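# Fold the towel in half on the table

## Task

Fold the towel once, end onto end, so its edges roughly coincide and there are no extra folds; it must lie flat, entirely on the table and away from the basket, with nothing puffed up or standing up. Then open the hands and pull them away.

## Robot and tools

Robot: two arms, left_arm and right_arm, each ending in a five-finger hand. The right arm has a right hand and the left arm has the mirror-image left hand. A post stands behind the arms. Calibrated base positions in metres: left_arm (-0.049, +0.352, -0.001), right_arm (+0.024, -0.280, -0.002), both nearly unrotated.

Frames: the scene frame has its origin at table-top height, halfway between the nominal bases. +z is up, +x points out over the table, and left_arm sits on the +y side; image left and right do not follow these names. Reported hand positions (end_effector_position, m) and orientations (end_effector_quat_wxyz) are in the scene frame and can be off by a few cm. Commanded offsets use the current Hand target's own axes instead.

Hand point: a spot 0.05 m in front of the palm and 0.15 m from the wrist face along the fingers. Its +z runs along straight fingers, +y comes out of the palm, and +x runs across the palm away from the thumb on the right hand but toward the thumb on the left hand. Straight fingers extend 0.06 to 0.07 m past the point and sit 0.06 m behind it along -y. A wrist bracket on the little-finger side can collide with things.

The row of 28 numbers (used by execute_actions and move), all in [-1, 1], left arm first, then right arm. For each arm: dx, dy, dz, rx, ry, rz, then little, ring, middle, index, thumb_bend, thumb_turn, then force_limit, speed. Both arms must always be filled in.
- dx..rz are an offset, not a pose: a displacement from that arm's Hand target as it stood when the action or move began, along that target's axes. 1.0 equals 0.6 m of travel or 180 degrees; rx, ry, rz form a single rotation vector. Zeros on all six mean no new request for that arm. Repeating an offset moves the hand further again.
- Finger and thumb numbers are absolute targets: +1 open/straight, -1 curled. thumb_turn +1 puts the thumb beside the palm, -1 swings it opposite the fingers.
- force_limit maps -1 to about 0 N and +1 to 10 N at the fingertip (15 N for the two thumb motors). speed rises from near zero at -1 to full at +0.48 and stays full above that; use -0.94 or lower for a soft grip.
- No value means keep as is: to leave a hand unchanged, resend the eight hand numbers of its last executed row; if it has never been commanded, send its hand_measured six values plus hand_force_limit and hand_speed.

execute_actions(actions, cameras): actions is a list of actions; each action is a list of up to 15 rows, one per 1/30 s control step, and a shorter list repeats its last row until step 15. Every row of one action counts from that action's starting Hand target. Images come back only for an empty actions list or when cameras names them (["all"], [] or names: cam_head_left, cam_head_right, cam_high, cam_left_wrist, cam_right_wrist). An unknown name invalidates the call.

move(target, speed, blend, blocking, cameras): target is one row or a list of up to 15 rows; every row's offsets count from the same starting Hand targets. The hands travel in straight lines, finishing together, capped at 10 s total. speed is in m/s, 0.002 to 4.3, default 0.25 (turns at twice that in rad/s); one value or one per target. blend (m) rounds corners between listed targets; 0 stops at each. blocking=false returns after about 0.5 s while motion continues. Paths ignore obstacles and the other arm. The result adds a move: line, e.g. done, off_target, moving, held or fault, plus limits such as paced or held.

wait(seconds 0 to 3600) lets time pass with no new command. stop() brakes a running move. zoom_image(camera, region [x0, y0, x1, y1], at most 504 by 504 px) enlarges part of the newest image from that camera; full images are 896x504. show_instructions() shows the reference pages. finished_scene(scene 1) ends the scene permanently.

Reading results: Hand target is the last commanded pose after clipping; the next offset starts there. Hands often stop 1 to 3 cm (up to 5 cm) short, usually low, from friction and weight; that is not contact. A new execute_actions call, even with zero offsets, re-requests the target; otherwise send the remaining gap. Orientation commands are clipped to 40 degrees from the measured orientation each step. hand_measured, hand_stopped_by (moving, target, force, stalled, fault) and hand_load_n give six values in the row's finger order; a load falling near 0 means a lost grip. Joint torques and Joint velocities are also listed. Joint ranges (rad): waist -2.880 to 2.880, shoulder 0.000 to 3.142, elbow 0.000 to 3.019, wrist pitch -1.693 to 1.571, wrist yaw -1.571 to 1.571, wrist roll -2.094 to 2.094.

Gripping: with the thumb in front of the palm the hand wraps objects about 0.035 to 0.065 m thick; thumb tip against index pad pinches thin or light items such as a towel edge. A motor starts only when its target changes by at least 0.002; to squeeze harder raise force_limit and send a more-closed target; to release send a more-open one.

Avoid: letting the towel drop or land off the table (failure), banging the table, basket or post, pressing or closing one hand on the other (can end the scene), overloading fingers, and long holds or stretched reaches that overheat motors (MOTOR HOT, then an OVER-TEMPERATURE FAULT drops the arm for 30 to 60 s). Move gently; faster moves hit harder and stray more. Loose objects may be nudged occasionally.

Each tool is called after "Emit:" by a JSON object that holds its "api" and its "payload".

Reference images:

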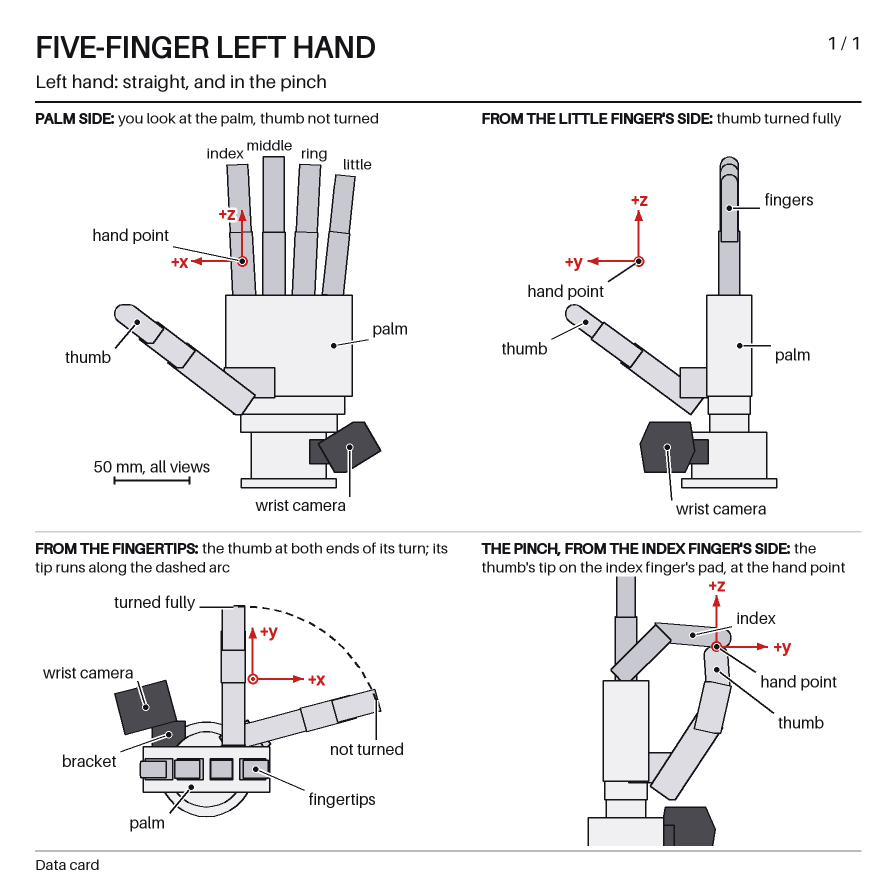

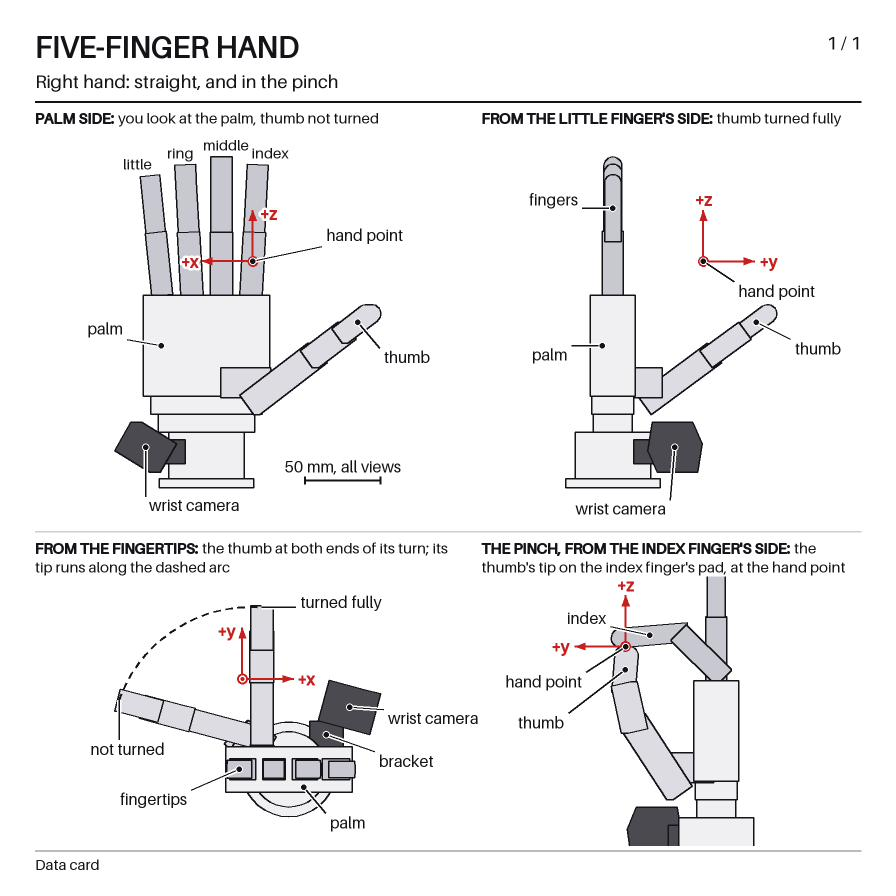

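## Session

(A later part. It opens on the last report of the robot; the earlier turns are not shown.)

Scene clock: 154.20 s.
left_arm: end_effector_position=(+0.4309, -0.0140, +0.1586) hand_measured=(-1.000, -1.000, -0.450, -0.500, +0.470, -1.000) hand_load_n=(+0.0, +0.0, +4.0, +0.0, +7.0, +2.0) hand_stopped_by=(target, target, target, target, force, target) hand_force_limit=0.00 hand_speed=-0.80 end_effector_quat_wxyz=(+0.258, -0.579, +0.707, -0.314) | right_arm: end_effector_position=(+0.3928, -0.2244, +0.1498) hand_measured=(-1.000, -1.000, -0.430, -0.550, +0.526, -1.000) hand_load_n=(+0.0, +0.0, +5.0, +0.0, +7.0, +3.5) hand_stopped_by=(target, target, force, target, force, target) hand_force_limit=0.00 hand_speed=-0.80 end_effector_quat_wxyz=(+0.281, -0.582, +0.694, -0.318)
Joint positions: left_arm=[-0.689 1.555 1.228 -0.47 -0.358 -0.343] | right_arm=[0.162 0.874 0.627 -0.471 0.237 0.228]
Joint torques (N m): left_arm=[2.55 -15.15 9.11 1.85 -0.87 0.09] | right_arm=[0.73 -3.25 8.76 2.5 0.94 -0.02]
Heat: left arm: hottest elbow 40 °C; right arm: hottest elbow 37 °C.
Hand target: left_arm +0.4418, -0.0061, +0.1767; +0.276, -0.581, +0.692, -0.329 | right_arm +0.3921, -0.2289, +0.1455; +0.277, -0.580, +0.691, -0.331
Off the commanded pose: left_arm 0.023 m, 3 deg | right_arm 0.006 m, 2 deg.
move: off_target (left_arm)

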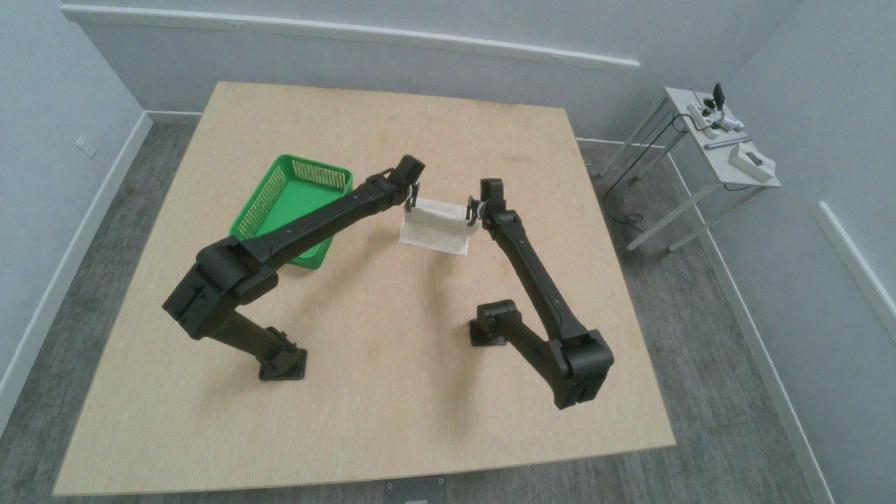

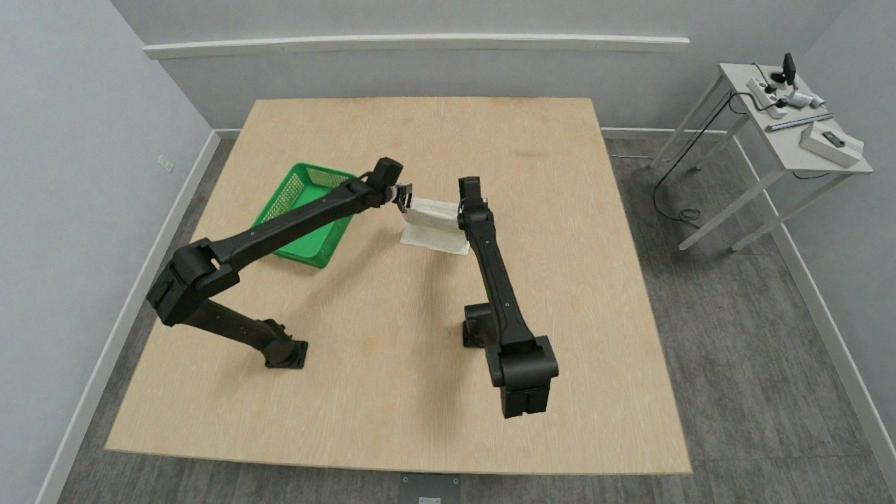

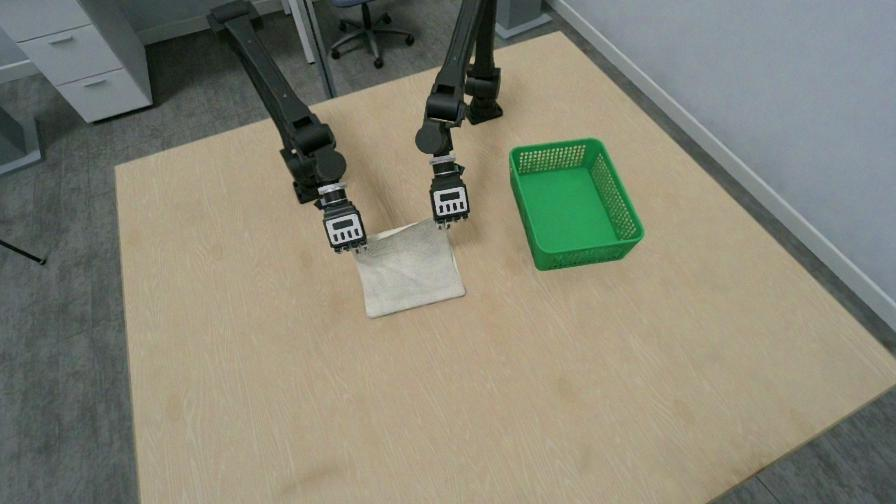

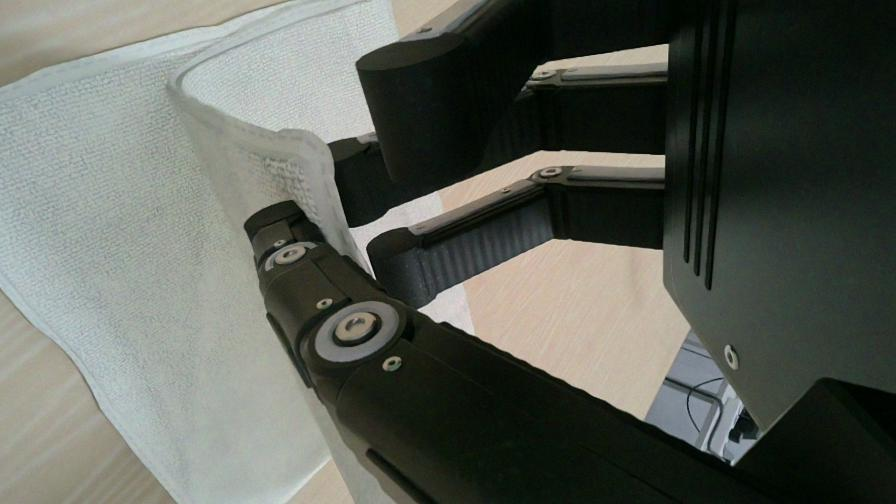

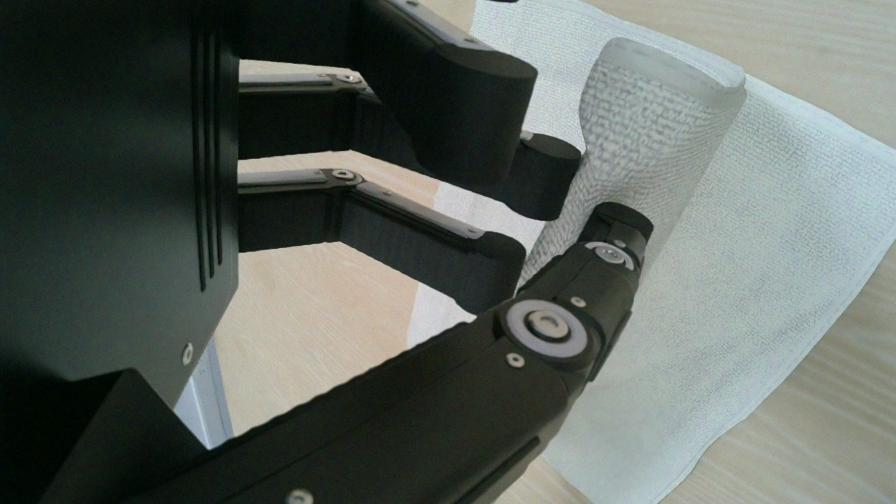

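Emit:
{"api": "move", "payload": {"target": [-0.022,0.1648,0.0718,0,0,0,-1,-1,-0.45,-0.5,0.1,-1,0,-0.8,-0.031,0.1688,0.0297,0,0,0,-1,-1,-0.45,-0.55,0.1,-1,0,-0.8], "cameras": ["all"], "speed": 0.08}}

Emit:
{"api": "zoom_image", "payload": {"camera": "cam_head_left", "region": [380, 170, 500, 270]}}

Emit:
{"api": "zoom_image", "payload": {"camera": "cam_high", "region": [300, 160, 500, 330]}}

Scene clock: 160.83 s.
left_arm: end_effector_position=(+0.4055, +0.0063, +0.0716) hand_measured=(-1.000, -1.000, -0.450, -0.500, +0.470, -1.000) hand_load_n=(+0.0, +0.5, +4.0, +0.0, +7.5, +2.0) hand_stopped_by=(target, target, target, target, force, target) hand_force_limit=0.00 hand_speed=-0.80 end_effector_quat_wxyz=(+0.261, -0.579, +0.700, -0.326) | right_arm: end_effector_position=(+0.3508, -0.1974, +0.0656) hand_measured=(-1.000, -1.000, -0.430, -0.550, +0.526, -1.000) hand_load_n=(+0.0, +0.0, +5.0, +0.0, +6.5, +4.0) hand_stopped_by=(target, target, force, target, force, target) hand_force_limit=0.00 hand_speed=-0.80 end_effector_quat_wxyz=(+0.287, -0.577, +0.693, -0.323)
Joint positions: left_arm=[-0.69 1.571 0.979 -0.178 -0.361 -0.346] | right_arm=[0.317 0.858 0.379 -0.254 0.358 0.337]
Joint torques (N m): left_arm=[2.26 -11.46 8.14 1.96 -0.88 0.09] | right_arm=[0.97 -1.26 7.64 2.26 0.93 -0.03]
Heat: left arm: hottest elbow 40 °C; right arm: hottest elbow 37 °C.
Hand target: left_arm +0.4154, +0.0119, +0.0730; +0.276, -0.581, +0.692, -0.329 | right_arm +0.3464, -0.2019, +0.0556; +0.277, -0.580, +0.691, -0.331
Off the commanded pose: left_arm 0.011 m, 2 deg | right_arm 0.012 m, 1 deg.
move: off_target (left_arm, right_arm)

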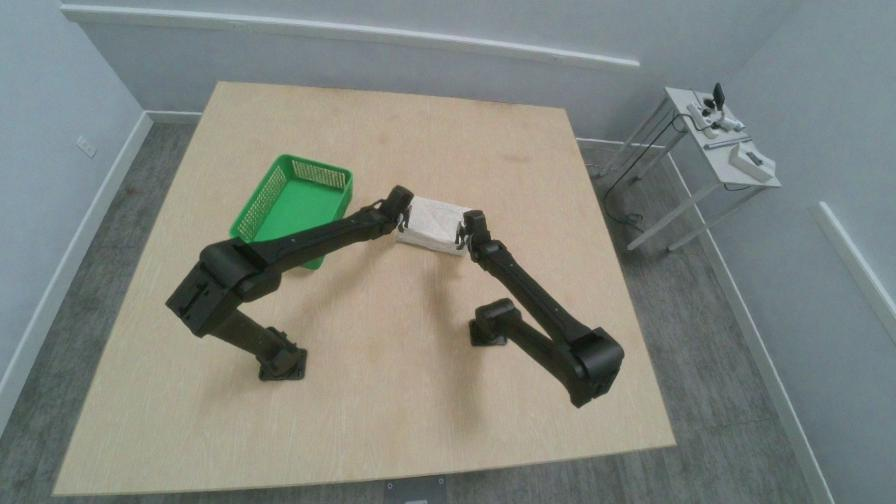

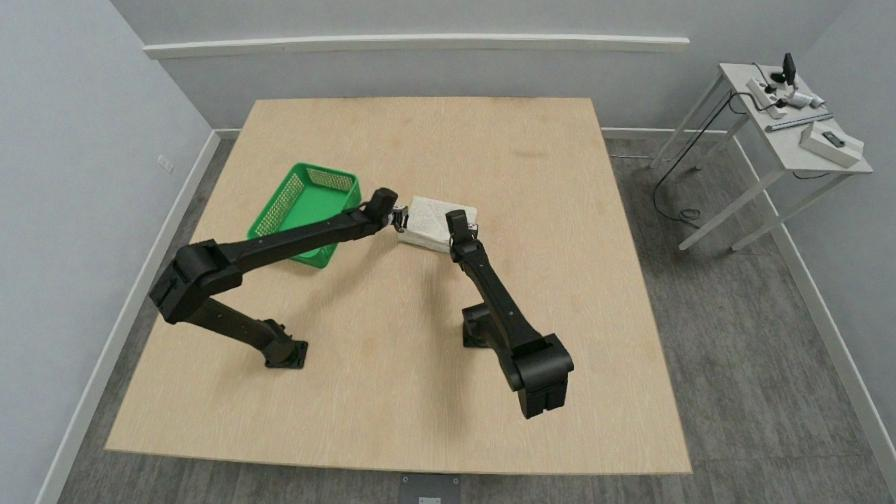

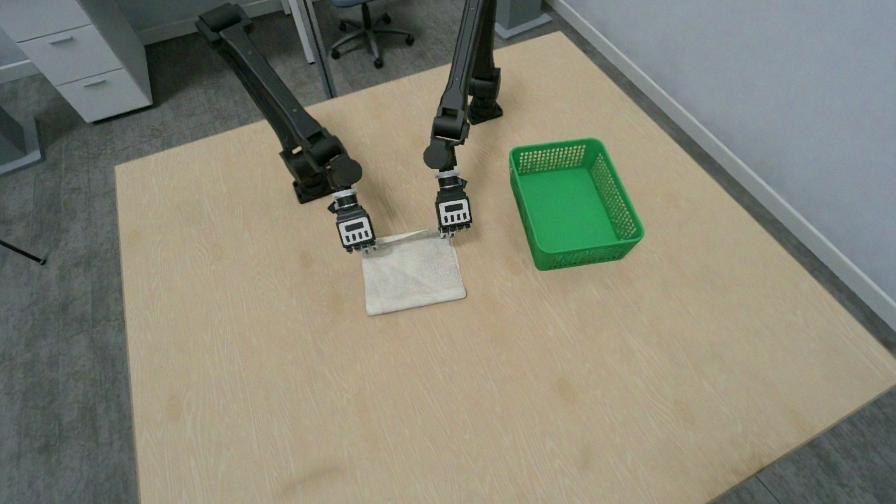

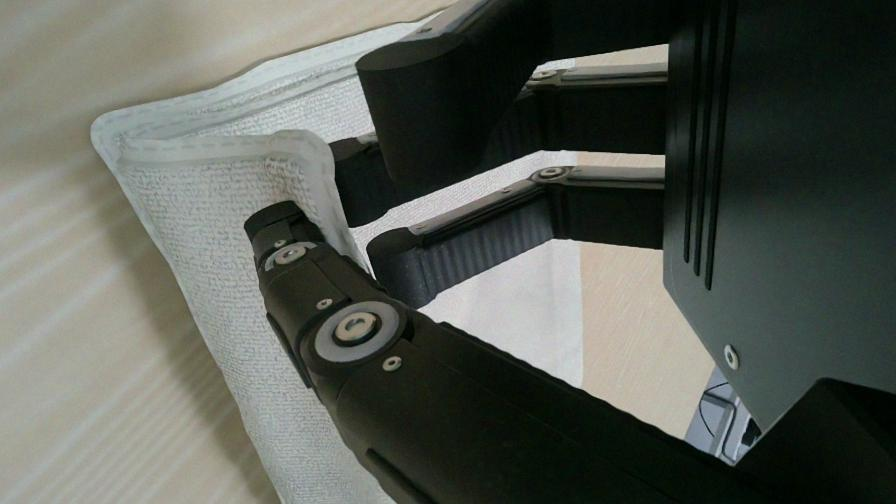

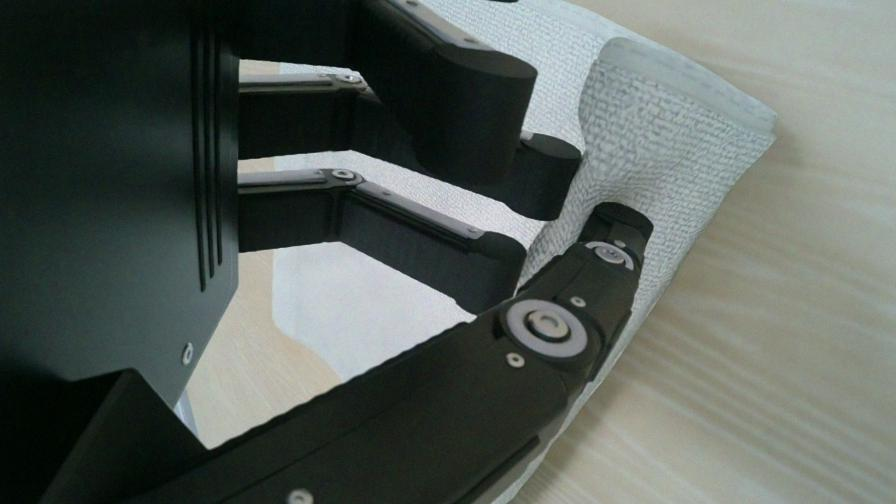

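Scaled by 4.200 from the camera's image (finer frame: 1280x720).

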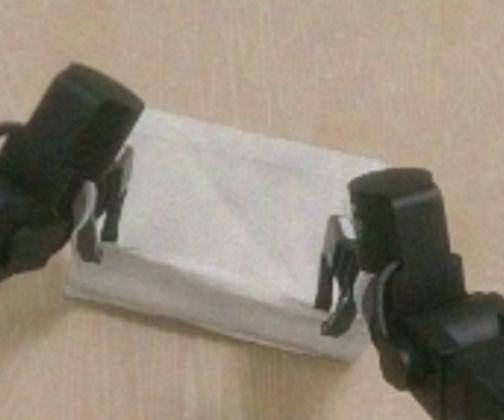

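Scaled by 2.520 from the camera's image (finer frame: 1280x720).

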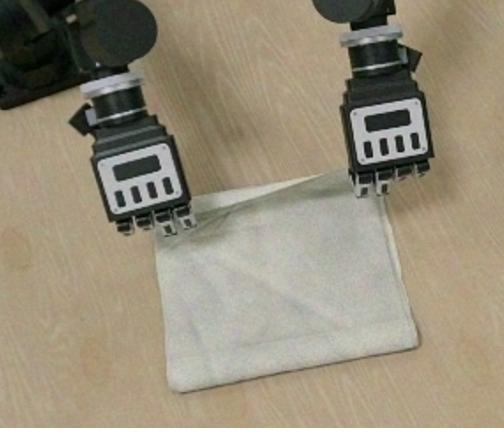

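Emit:
{"api": "move", "payload": {"target": [0.0023,0.0705,0.0402,0,0,0,-1,-1,-0.45,-0.5,0.1,-1,0,-0.8,0.0023,0.0575,0.0297,0,0,0,-1,-1,-0.45,-0.55,0.1,-1,0,-0.8], "cameras": ["all"], "speed": 0.06}}

Emit:
{"api": "zoom_image", "payload": {"camera": "cam_head_left", "region": [380, 170, 500, 270]}}

Emit:
{"api": "zoom_image", "payload": {"camera": "cam_high", "region": [300, 160, 500, 330]}}

Scene clock: 164.37 s.
left_arm: end_effector_position=(+0.4005, +0.0064, +0.0276) hand_measured=(-1.000, -1.000, -0.450, -0.500, +0.470, -1.000) hand_load_n=(+0.0, +0.0, +4.0, +0.0, +7.5, +1.5) hand_stopped_by=(target, target, target, target, force, target) hand_force_limit=0.00 hand_speed=-0.80 end_effector_quat_wxyz=(+0.264, -0.579, +0.698, -0.329) | right_arm: end_effector_position=(+0.3493, -0.1965, +0.0365) hand_measured=(-1.000, -1.000, -0.430, -0.550, +0.526, -1.000) hand_load_n=(+0.0, +0.0, +5.0, +0.0, +7.0, +2.5) hand_stopped_by=(target, target, force, target, force, target) hand_force_limit=0.00 hand_speed=-0.80 end_effector_quat_wxyz=(+0.297, -0.571, +0.692, -0.328)
Joint positions: left_arm=[-0.699 1.638 0.914 -0.04 -0.371 -0.352] | right_arm=[0.327 0.92 0.303 -0.093 0.368 0.346]
Joint torques (N m): left_arm=[2.08 -11.34 7.17 1.89 -0.77 0.07] | right_arm=[1.2 -0.32 6.28 2.14 0.83 -0.02]
Heat: left arm: hottest elbow 39 °C; right arm: hottest elbow 36 °C.
Hand target: left_arm +0.4071, +0.0119, +0.0247; +0.276, -0.581, +0.692, -0.329 | right_arm +0.3386, -0.2019, +0.0176; +0.277, -0.580, +0.691, -0.331
Off the commanded pose: left_arm 0.009 m, 2 deg | right_arm 0.022 m, 3 deg.
move: off_target (right_arm)

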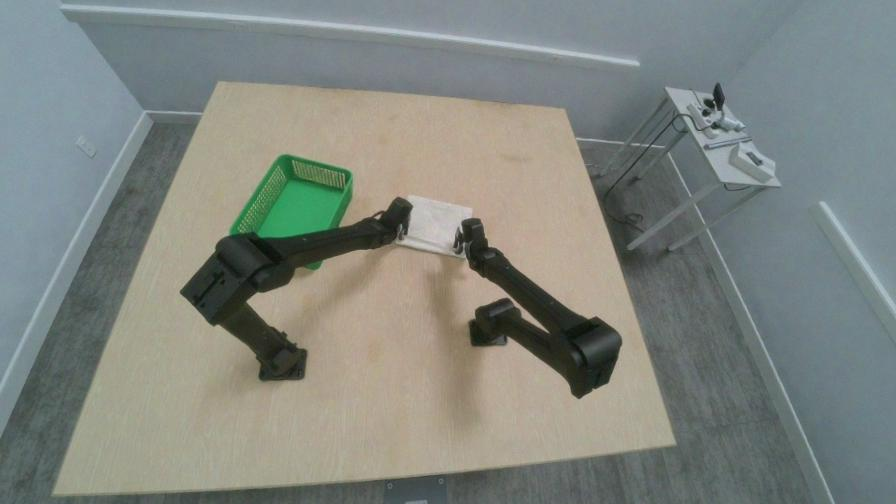

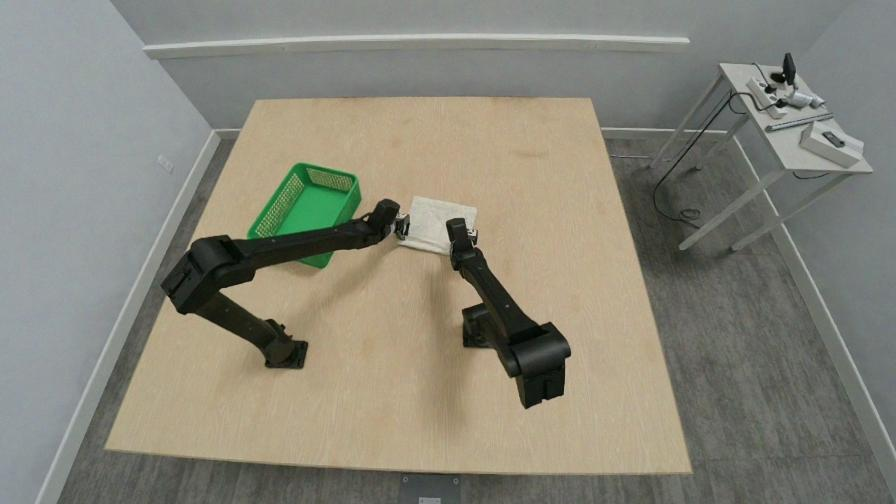

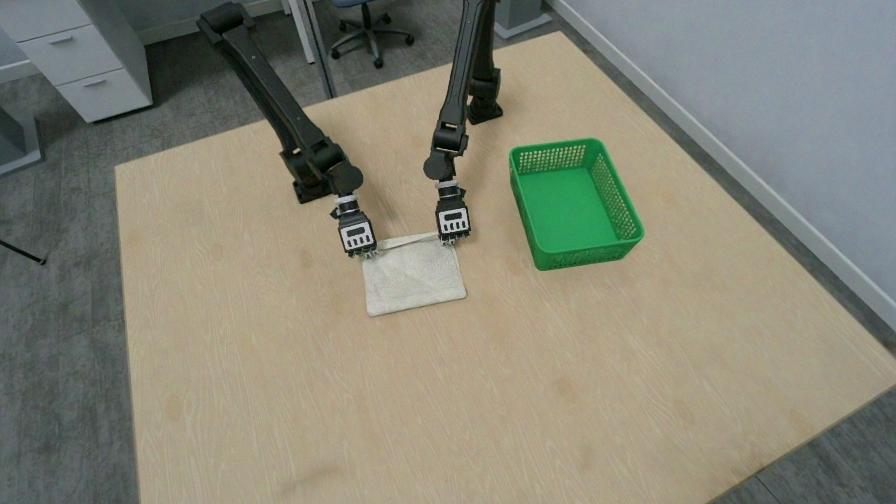

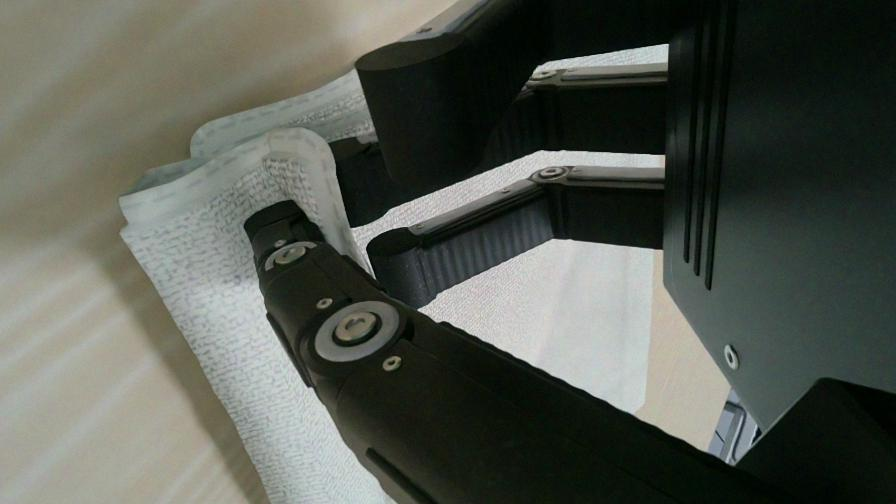

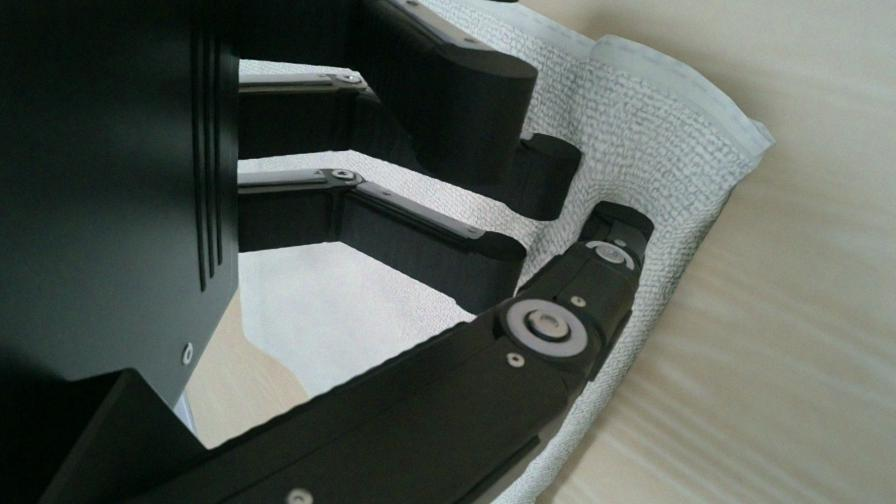

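Scaled by 4.200 from the camera's image (finer frame: 1280x720).

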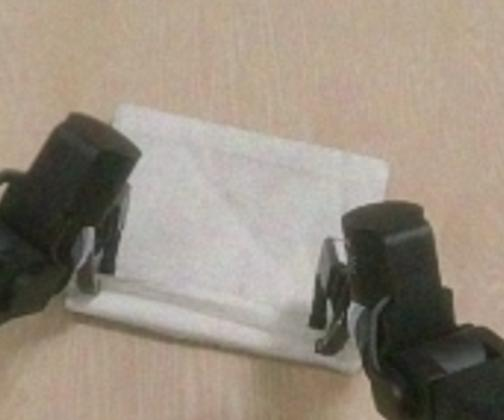

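Scaled by 2.520 from the camera's image (finer frame: 1280x720).

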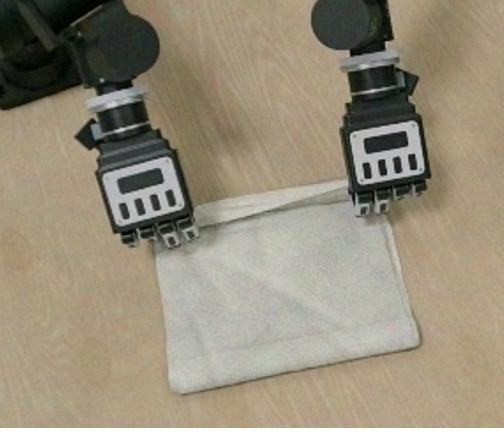

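Emit:
{"api": "move", "payload": {"target": [[0.0193,-0.2532,-0.1243,0,0,0,-1,-1,-0.45,-0.5,0.1,-1,0,-0.8,0.0288,-0.2518,-0.081,0,0,0,-1,-1,-0.45,-0.55,0.1,-1,0,-0.8],[0.0538,-0.5485,0.0807,0,0,0,-1,-1,-0.45,-0.5,0.1,-1,0,-0.8,0.0448,-0.5305,0.1137,0,0,0,-1,-1,-0.45,-0.55,0.1,-1,0,-0.8]], "cameras": ["cam_head_left","cam_high","cam_left_wrist","cam_right_wrist"], "speed": 0.1, "blend": 0.03}}

Emit:
{"api": "zoom_image", "payload": {"camera": "cam_head_left", "region": [370, 110, 510, 270]}}

Emit:
{"api": "zoom_image", "payload": {"camera": "cam_high", "region": [300, 160, 500, 360]}}

Scene clock: 176.97 s.
left_arm: end_effector_position=(+0.6306, -0.0632, +0.2273) hand_measured=(-1.000, -1.000, -0.450, -0.500, +0.470, -1.000) hand_load_n=(+0.0, +0.0, +4.0, +0.0, +7.0, +0.5) hand_stopped_by=(target, target, target, target, force, target) hand_force_limit=0.00 hand_speed=-0.80 end_effector_quat_wxyz=(+0.264, -0.588, +0.696, -0.317) | right_arm: end_effector_position=(+0.5689, -0.2620, +0.2076) hand_measured=(-1.000, -1.000, -0.430, -0.550, +0.526, -1.000) hand_load_n=(+0.5, +0.5, +5.0, +0.0, +7.0, +2.0) hand_stopped_by=(target, target, force, target, force, target) hand_force_limit=0.00 hand_speed=-0.80 end_effector_quat_wxyz=(+0.277, -0.581, +0.696, -0.319)
Joint positions: left_arm=[-0.563 2.031 2.067 -0.795 -0.287 -0.269] | right_arm=[0.013 1.342 1.115 -0.478 0.131 0.131]
Joint torques (N m): left_arm=[2.26 -19.66 14.06 0.77 -0.13 0.19] | right_arm=[-0.91 -7.53 14.63 1.13 -0.04 -0.16]
Heat: left arm: hottest elbow 39 °C; right arm: hottest elbow 36 °C.
Hand target: left_arm +0.6435, -0.0624, +0.2493; +0.276, -0.581, +0.692, -0.329 | right_arm +0.5828, -0.2724, +0.2223; +0.277, -0.580, +0.691, -0.331
Off the commanded pose: left_arm 0.025 m, 2 deg | right_arm 0.023 m, 1 deg.
move: off_target (left_arm, right_arm)

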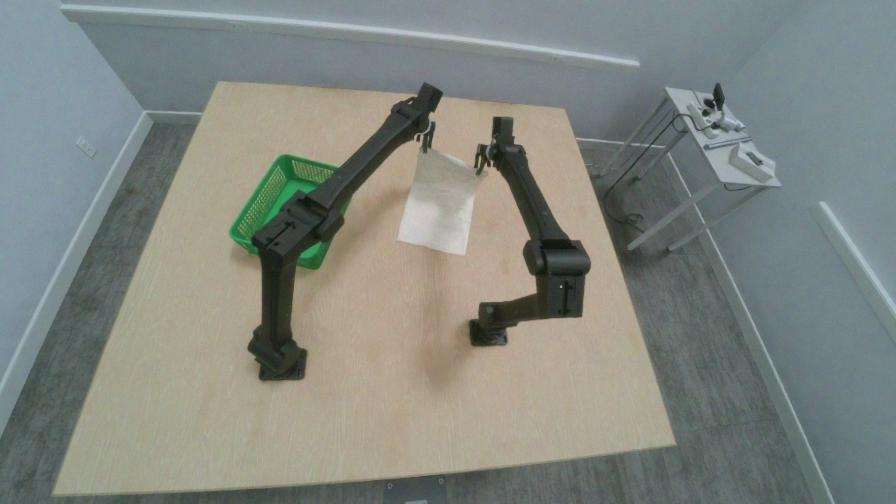

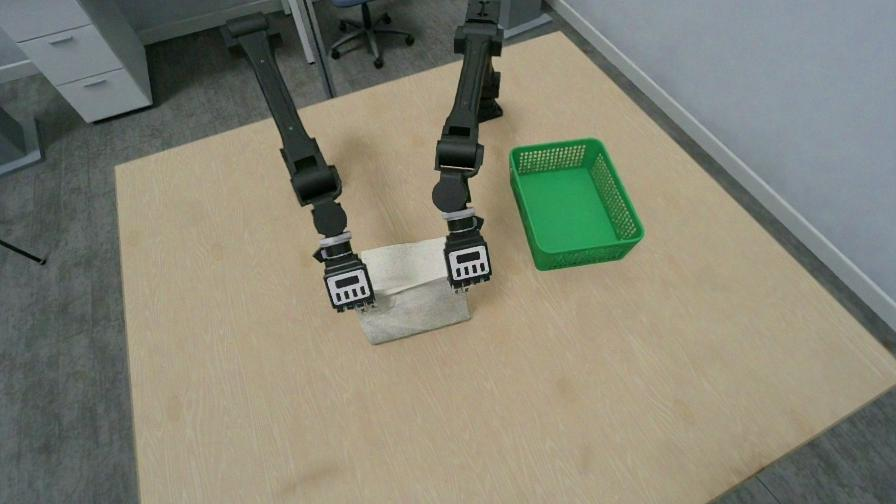

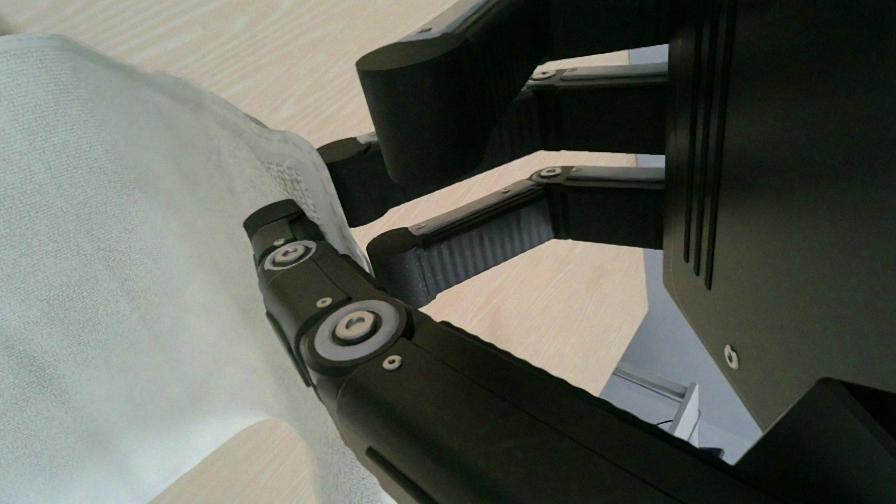

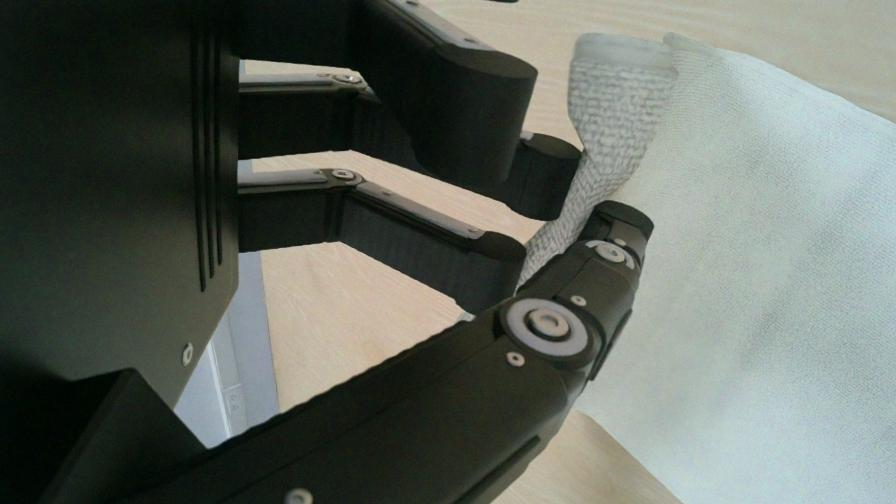

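Scaled by 3.150 from the camera's image (finer frame: 1280x720).

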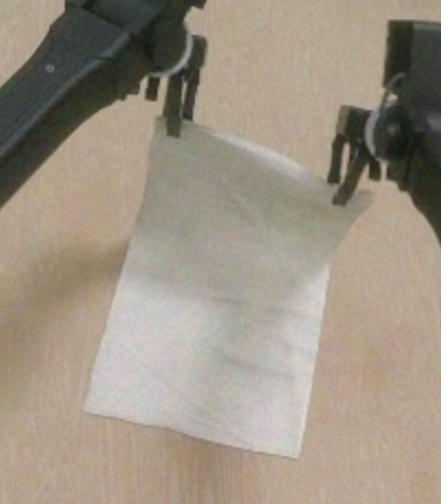

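Scaled by 2.520 from the camera's image (finer frame: 1280x720).

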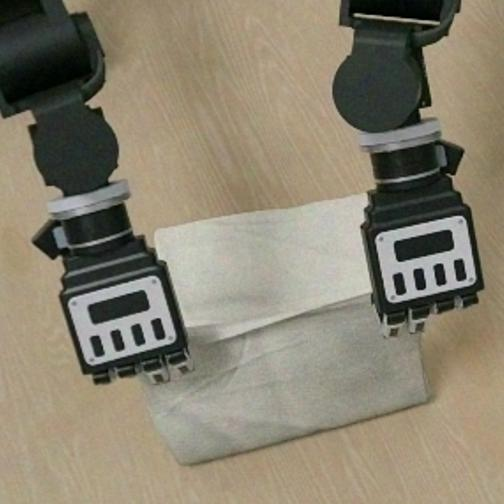

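Emit:
{"api": "move", "payload": {"target": [[-0.0327,0.1827,-0.1372,0,0,0,-1,-1,-0.45,-0.5,0.1,-1,0,-0.8,-0.0195,0.1773,-0.1388,0,0,0,-1,-1,-0.45,-0.55,0.1,-1,0,-0.8],[-0.0443,0.3757,-0.1533,0,0,0,-1,-1,-0.45,-0.5,0.1,-1,0,-0.8,-0.0355,0.3695,-0.1615,0,0,0,-1,-1,-0.45,-0.55,0.1,-1,0,-0.8],[-0.05,0.5063,-0.1053,0,0,0,-1,-1,-0.45,-0.5,0.1,-1,0,-0.8,-0.0408,0.4907,-0.1232,0,0,0,-1,-1,-0.45,-0.55,0.1,-1,0,-0.8]], "cameras": ["cam_head_left","cam_high","cam_left_wrist","cam_right_wrist"], "speed": 0.09, "blend": 0.02}}

Emit:
{"api": "zoom_image", "payload": {"camera": "cam_head_left", "region": [380, 170, 500, 270]}}

Emit:
{"api": "zoom_image", "payload": {"camera": "cam_high", "region": [300, 160, 500, 330]}}

Scene clock: 185.37 s.
left_arm: end_effector_position=(+0.4023, +0.0033, +0.0536) hand_measured=(-1.000, -1.000, -0.450, -0.500, +0.470, -1.000) hand_load_n=(+0.0, +0.5, +4.0, +0.0, +7.5, +2.0) hand_stopped_by=(target, target, target, target, force, target) hand_force_limit=0.00 hand_speed=-0.80 end_effector_quat_wxyz=(+0.262, -0.579, +0.699, -0.327) | right_arm: end_effector_position=(+0.3533, -0.2015, +0.0509) hand_measured=(-1.000, -1.000, -0.430, -0.550, +0.526, -1.000) hand_load_n=(+0.0, +0.0, +5.0, +0.0, +6.5, +3.5) hand_stopped_by=(target, target, force, target, force, target) hand_force_limit=0.00 hand_speed=-0.80 end_effector_quat_wxyz=(+0.289, -0.576, +0.692, -0.324)
Joint positions: left_arm=[-0.7 1.599 0.955 -0.126 -0.37 -0.353] | right_arm=[0.296 0.896 0.348 -0.175 0.341 0.321]
Joint torques (N m): left_arm=[2.26 -11.58 7.79 1.92 -0.84 0.08] | right_arm=[0.97 -0.91 7.41 2.35 0.93 -0.02]
Heat: left arm: hottest elbow 39 °C; right arm: hottest elbow 37 °C.
Hand target: left_arm +0.4114, +0.0090, +0.0538; +0.276, -0.581, +0.692, -0.329 | right_arm +0.3485, -0.2061, +0.0397; +0.277, -0.580, +0.691, -0.331
Off the commanded pose: left_arm 0.011 m, 2 deg | right_arm 0.013 m, 2 deg.
move: off_target (left_arm, right_arm)

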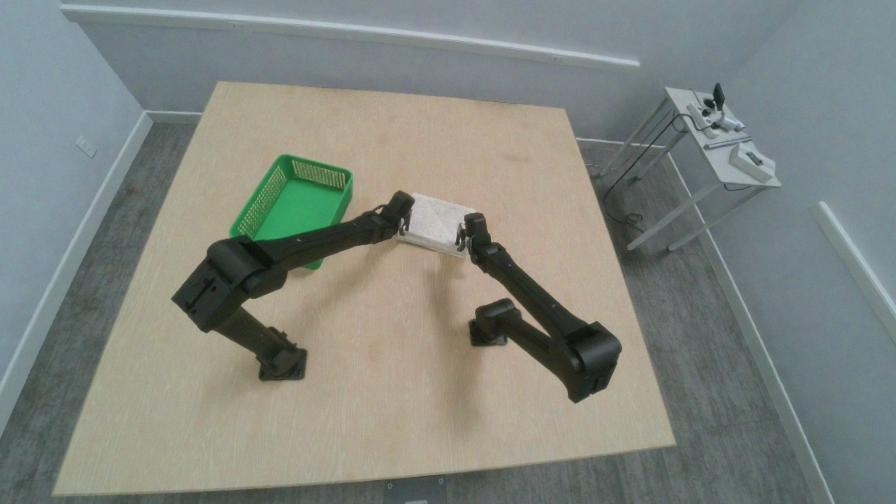

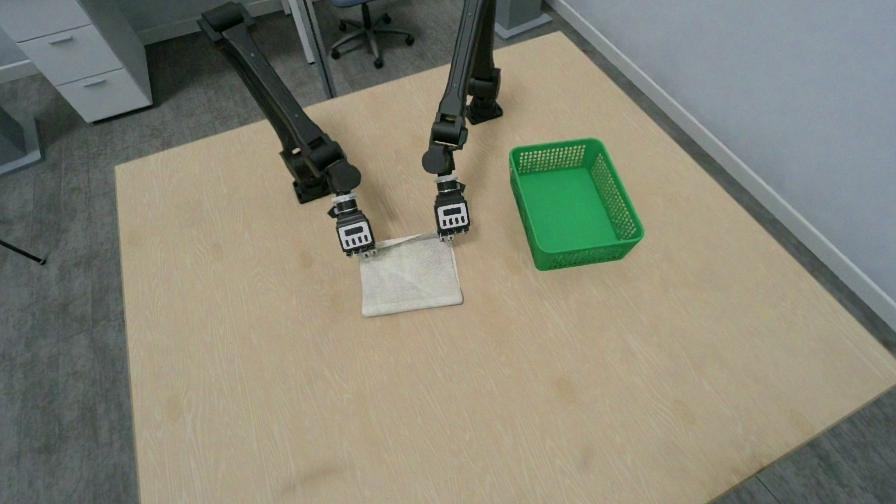

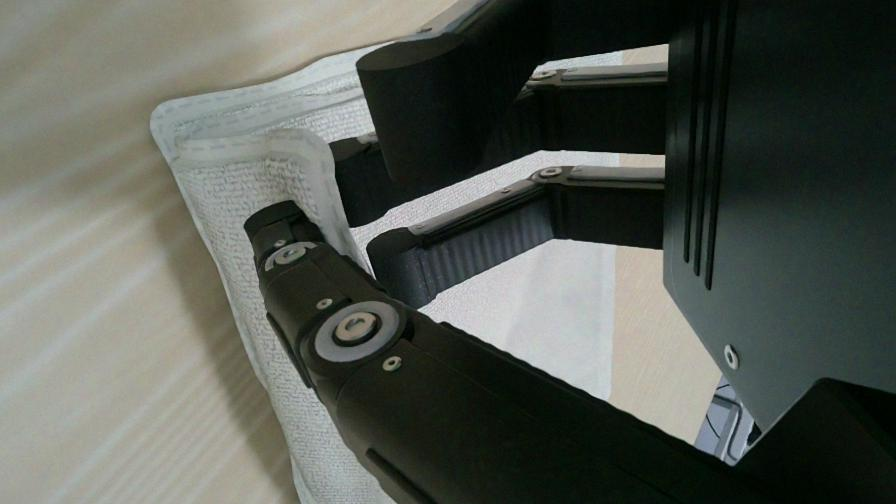

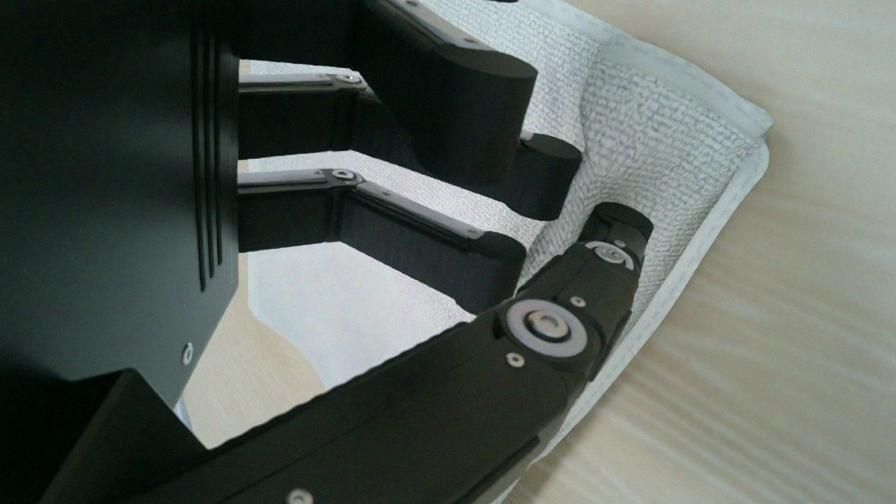

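Scaled by 4.200 from the camera's image (finer frame: 1280x720).

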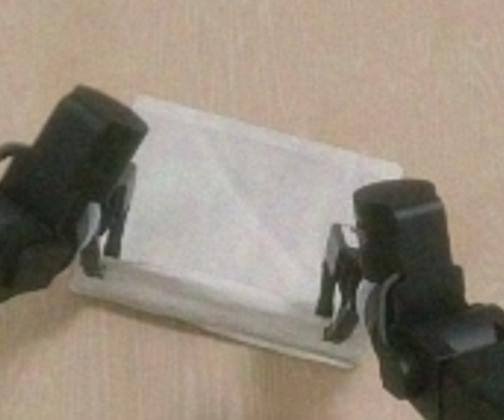

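Scaled by 2.520 from the camera's image (finer frame: 1280x720).

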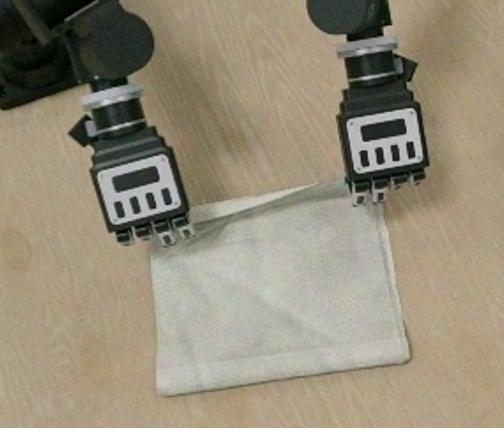

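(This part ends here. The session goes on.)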